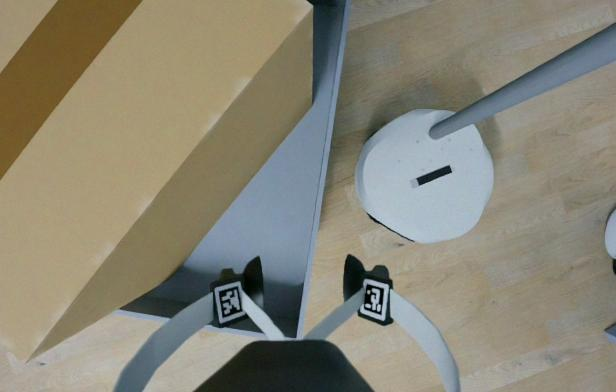

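Call:
move(
  r2={"base": {"translate_m": -0.01}, "joints": {"lift_m": 0.958}, "pace": "slow", "contact_limits": {"lift_m": 0.15}},
  blocking=false,
  cameras=[],
)

Call:
wait(
  seconds=1,
  cameras=[],
)

Call:
wait(
  seconds=3,
  cameras=["r2_wrist_camera"],
)

Scene clock: 5614.00 s.
move: r2 moving
r1.base_odometry: x=-1.400 y=+1.570 heading=+2.856
r1.turned_by_wheels: +0.000
r1.turned_by_imu: +0.000
r1.base_tilt: forward=-1.6 right=+1.3
r1.lidar_m: 5.07 0.36 0.25 - 0.25 0.25 0.48 3.79 1.13 2.57 2.85 0.69
r1.base_status: not commanded
r1.joint_positions: lift_m=+0.127 arm_m=+0.000 wrist_yaw_rad=+3.092 wrist_pitch_rad=+0.002 wrist_roll_rad=+0.000 gripper_m=+0.056
r1.joint_status: not commanded
r1.measured_speeds: translate_m=+0.000 strafe_m=+0.000 rotate_rad=+0.000 lift_m=+0.000 arm_m=+0.000 wrist_yaw_rad=+0.000 wrist_pitch_rad=+0.000 wrist_roll_rad=+0.000
r1.motor_effort: lift_m=+20(20) arm_m=+4(4) wheel_0=+0(0) wheel_1=+0(0) wheel_2=+0(0)
r1.servo_current: wrist_yaw_rad=52(59) wrist_pitch_rad=33(52) wrist_roll_rad=39(59) gripper_m=46(46)
r1.hand_pose: x=-0.1128 y=+0.1017 z=+0.3046 quat_wxyz=(+0.025, -0.001, +0.000, +1.000) (m; r1's base frame)
r1.wrist_depth_mm: 136 138 - 445 274 196 - / 110 138 - 449 294 189 - / 117 139 249 449 277 190 - / 137 151 - 452 278 191 - / 1983 - - 455 279 192 162 / 1182 1182 194 459 197 191 161 / 854 759 759 143 263 176 -
r2.base_odometry: x=-1.185 y=-2.666 heading=+1.278
r2.turned_by_wheels: +0.000
r2.turned_by_imu: +0.000
r2.base_tilt: forward=-0.6 right=+0.1
r2.lidar_m: 0.36 3.01 2.50 2.49 0.70 0.72 1.53 1.67 2.24 2.22 0.30 0.30
r2.base_status: translate_m moving
r2.joint_positions: lift_m=+1.170 arm_m=+0.200 wrist_yaw_rad=-0.001 wrist_pitch_rad=+1.568 wrist_roll_rad=+2.102 gripper_m=+0.045
r2.joint_status: lift_m moving
r2.measured_speeds: translate_m=-0.012 strafe_m=+0.000 rotate_rad=+0.001 lift_m=-0.097 arm_m=+0.000 wrist_yaw_rad=+0.000 wrist_pitch_rad=+0.000 wrist_roll_rad=+0.000
r2.motor_effort: lift_m=+14(20) arm_m=+4(4) wheel_0=-7(8) wheel_1=-5(6) wheel_2=+5(10)
r2.servo_current: wrist_yaw_rad=52(52) wrist_pitch_rad=39(46) wrist_roll_rad=52(52) gripper_m=59(59)
r2.contact_limits: lift_m 0.15
r2.hand_pose: x=+0.3716 y=-0.0874 z=+1.0599 quat_wxyz=(+0.351, +0.615, +0.350, -0.613) (m; r2's base frame)
r2.wrist_depth_mm: 218 218 217 248 1281 1281 1281 / 219 218 217 377 1281 1255 585 / 218 217 282 492 1281 1255 1255 / 219 218 362 1308 - 1255 1255 / 219 281 382 1255 1281 1308 1281 / 225 427 191 492 190 1281 1281 / 1308 1281 1255 - - 1308 1281
pictures: none
No camera images: "cameras" was empty.

Scene clock: 5615.00 s.
earlier move: r2 moving
r1.base_odometry: x=-1.400 y=+1.570 heading=+2.856
r1.turned_by_wheels: +0.000
r1.turned_by_imu: +0.000
r1.base_tilt: forward=-1.6 right=+1.2
r1.lidar_m: 5.07 0.39 0.25 - 0.25 0.25 0.48 3.82 1.14 2.56 2.84 0.70
r1.base_status: not commanded
r1.joint_positions: lift_m=+0.127 arm_m=+0.000 wrist_yaw_rad=+3.092 wrist_pitch_rad=+0.002 wrist_roll_rad=+0.000 gripper_m=+0.056
r1.joint_status: not commanded
r1.measured_speeds: translate_m=+0.000 strafe_m=+0.000 rotate_rad=+0.000 lift_m=+0.000 arm_m=+0.000 wrist_yaw_rad=+0.000 wrist_pitch_rad=+0.000 wrist_roll_rad=+0.000
r1.motor_effort: lift_m=+20(20) arm_m=+4(4) wheel_0=-1(1) wheel_1=+0(0) wheel_2=+0(0)
r1.servo_current: wrist_yaw_rad=39(65) wrist_pitch_rad=46(52) wrist_roll_rad=52(59) gripper_m=39(46)
r1.hand_pose: x=-0.1128 y=+0.1017 z=+0.3046 quat_wxyz=(+0.025, -0.001, +0.000, +1.000) (m; r1's base frame)
r1.wrist_depth_mm: 136 138 - 442 274 197 - / 110 138 - 445 294 189 - / 117 139 248 452 279 191 - / 136 151 - 452 278 191 - / 1983 - - 459 279 191 161 / 1205 1182 194 459 196 191 161 / 854 768 759 143 263 175 -
r2.base_odometry: x=-1.185 y=-2.666 heading=+1.278
r2.turned_by_wheels: +0.000
r2.turned_by_imu: +0.000
r2.base_tilt: forward=-0.7 right=+0.1
r2.lidar_m: 0.37 3.01 2.52 2.50 0.73 0.71 1.52 1.70 2.25 2.23 0.30 0.31
r2.base_status: done
r2.joint_positions: lift_m=+1.026 arm_m=+0.200 wrist_yaw_rad=-0.001 wrist_pitch_rad=+1.568 wrist_roll_rad=+2.102 gripper_m=+0.045
r2.joint_status: lift_m moving
r2.measured_speeds: translate_m=+0.000 strafe_m=+0.000 rotate_rad=+0.000 lift_m=-0.150 arm_m=+0.000 wrist_yaw_rad=+0.000 wrist_pitch_rad=+0.000 wrist_roll_rad=+0.000
r2.motor_effort: lift_m=+11(20) arm_m=+4(4) wheel_0=-3(8) wheel_1=-5(6) wheel_2=+4(10)
r2.servo_current: wrist_yaw_rad=59(59) wrist_pitch_rad=39(46) wrist_roll_rad=52(59) gripper_m=52(65)
r2.contact_limits: lift_m 0.15
r2.hand_pose: x=+0.3716 y=-0.0874 z=+0.9159 quat_wxyz=(+0.351, +0.615, +0.350, -0.613) (m; r2's base frame)
r2.wrist_depth_mm: - 122 170 240 1118 1118 1138 / 109 144 212 307 1138 1138 591 / 124 170 272 - - - 1138 / 144 211 325 1138 - - 1118 / 175 273 - 1138 1138 1138 1118 / 222 315 189 282 190 1118 1138 / 300 309 - - - 1118 1118
wait: 1.00 s; no rest
pictures: none
No camera images: "cameras" was empty.

Scene clock: 5616.10 s.
earlier move: r2 done
r1.base_odometry: x=-1.400 y=+1.570 heading=+2.856
r1.turned_by_wheels: +0.000
r1.turned_by_imu: +0.000
r1.base_tilt: forward=-1.6 right=+1.3
r1.lidar_m: 5.07 0.37 0.25 - 0.25 0.25 0.47 3.81 1.15 2.54 2.83 0.69
r1.base_status: not commanded
r1.joint_positions: lift_m=+0.127 arm_m=+0.000 wrist_yaw_rad=+3.092 wrist_pitch_rad=+0.002 wrist_roll_rad=+0.000 gripper_m=+0.056
r1.joint_status: not commanded
r1.measured_speeds: translate_m=+0.000 strafe_m=+0.000 rotate_rad=+0.000 lift_m=+0.000 arm_m=+0.000 wrist_yaw_rad=+0.000 wrist_pitch_rad=+0.000 wrist_roll_rad=+0.000
r1.motor_effort: lift_m=+20(20) arm_m=+4(4) wheel_0=+0(1) wheel_1=+0(0) wheel_2=+0(0)
r1.servo_current: wrist_yaw_rad=46(78) wrist_pitch_rad=46(52) wrist_roll_rad=59(59) gripper_m=39(46)
r1.hand_pose: x=-0.1128 y=+0.1017 z=+0.3046 quat_wxyz=(+0.025, -0.001, +0.000, +1.000) (m; r1's base frame)
r1.wrist_depth_mm: 136 138 - 442 273 196 - / 110 138 - 442 294 189 - / 117 139 249 449 278 190 - / 136 151 - 452 278 191 - / 1983 - - 452 281 192 161 / 1160 1182 195 459 196 192 162 / 854 759 759 143 263 175 -
r2.base_odometry: x=-1.185 y=-2.666 heading=+1.278
r2.turned_by_wheels: +0.000
r2.turned_by_imu: +0.000
r2.base_tilt: forward=-0.7 right=+0.0
r2.lidar_m: 0.40 2.99 2.51 2.52 0.72 0.73 1.56 1.70 2.24 2.25 0.31 0.32
r2.base_status: done
r2.joint_positions: lift_m=+0.958 arm_m=+0.200 wrist_yaw_rad=-0.001 wrist_pitch_rad=+1.568 wrist_roll_rad=+2.102 gripper_m=+0.045
r2.joint_status: all done
r2.measured_speeds: translate_m=+0.000 strafe_m=+0.000 rotate_rad=+0.000 lift_m=+0.000 arm_m=+0.000 wrist_yaw_rad=+0.000 wrist_pitch_rad=+0.000 wrist_roll_rad=+0.000
r2.motor_effort: lift_m=+14(20) arm_m=+4(4) wheel_0=-3(8) wheel_1=-5(6) wheel_2=+3(10)
r2.servo_current: wrist_yaw_rad=52(59) wrist_pitch_rad=39(46) wrist_roll_rad=46(65) gripper_m=52(65)
r2.contact_limits: lift_m 0.15
r2.hand_pose: x=+0.3716 y=-0.0874 z=+0.8481 quat_wxyz=(+0.351, +0.615, +0.350, -0.613) (m; r2's base frame)
r2.wrist_depth_mm: - 122 170 223 1078 1060 1060 / 108 144 208 255 1060 1078 585 / 124 171 249 - - - 1060 / 144 208 - - - - 1060 / 175 255 - 210 1060 1060 1060 / 220 - 189 174 190 1060 1060 / 255 - - - - 1078 1042
wait: 1.10 of 3 s (r2 has come to rest)
pictures: r2_wrist_camera
Images, in order (width x height): r2_wrist_camera 616x392.

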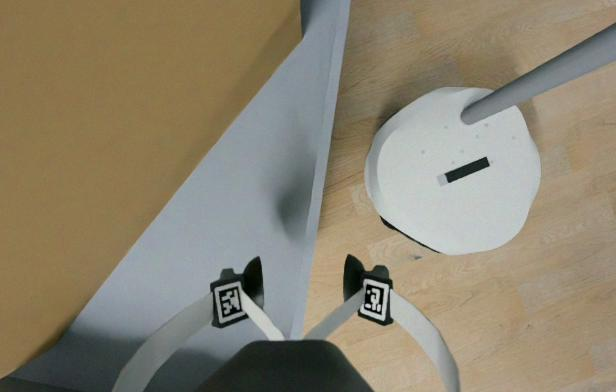

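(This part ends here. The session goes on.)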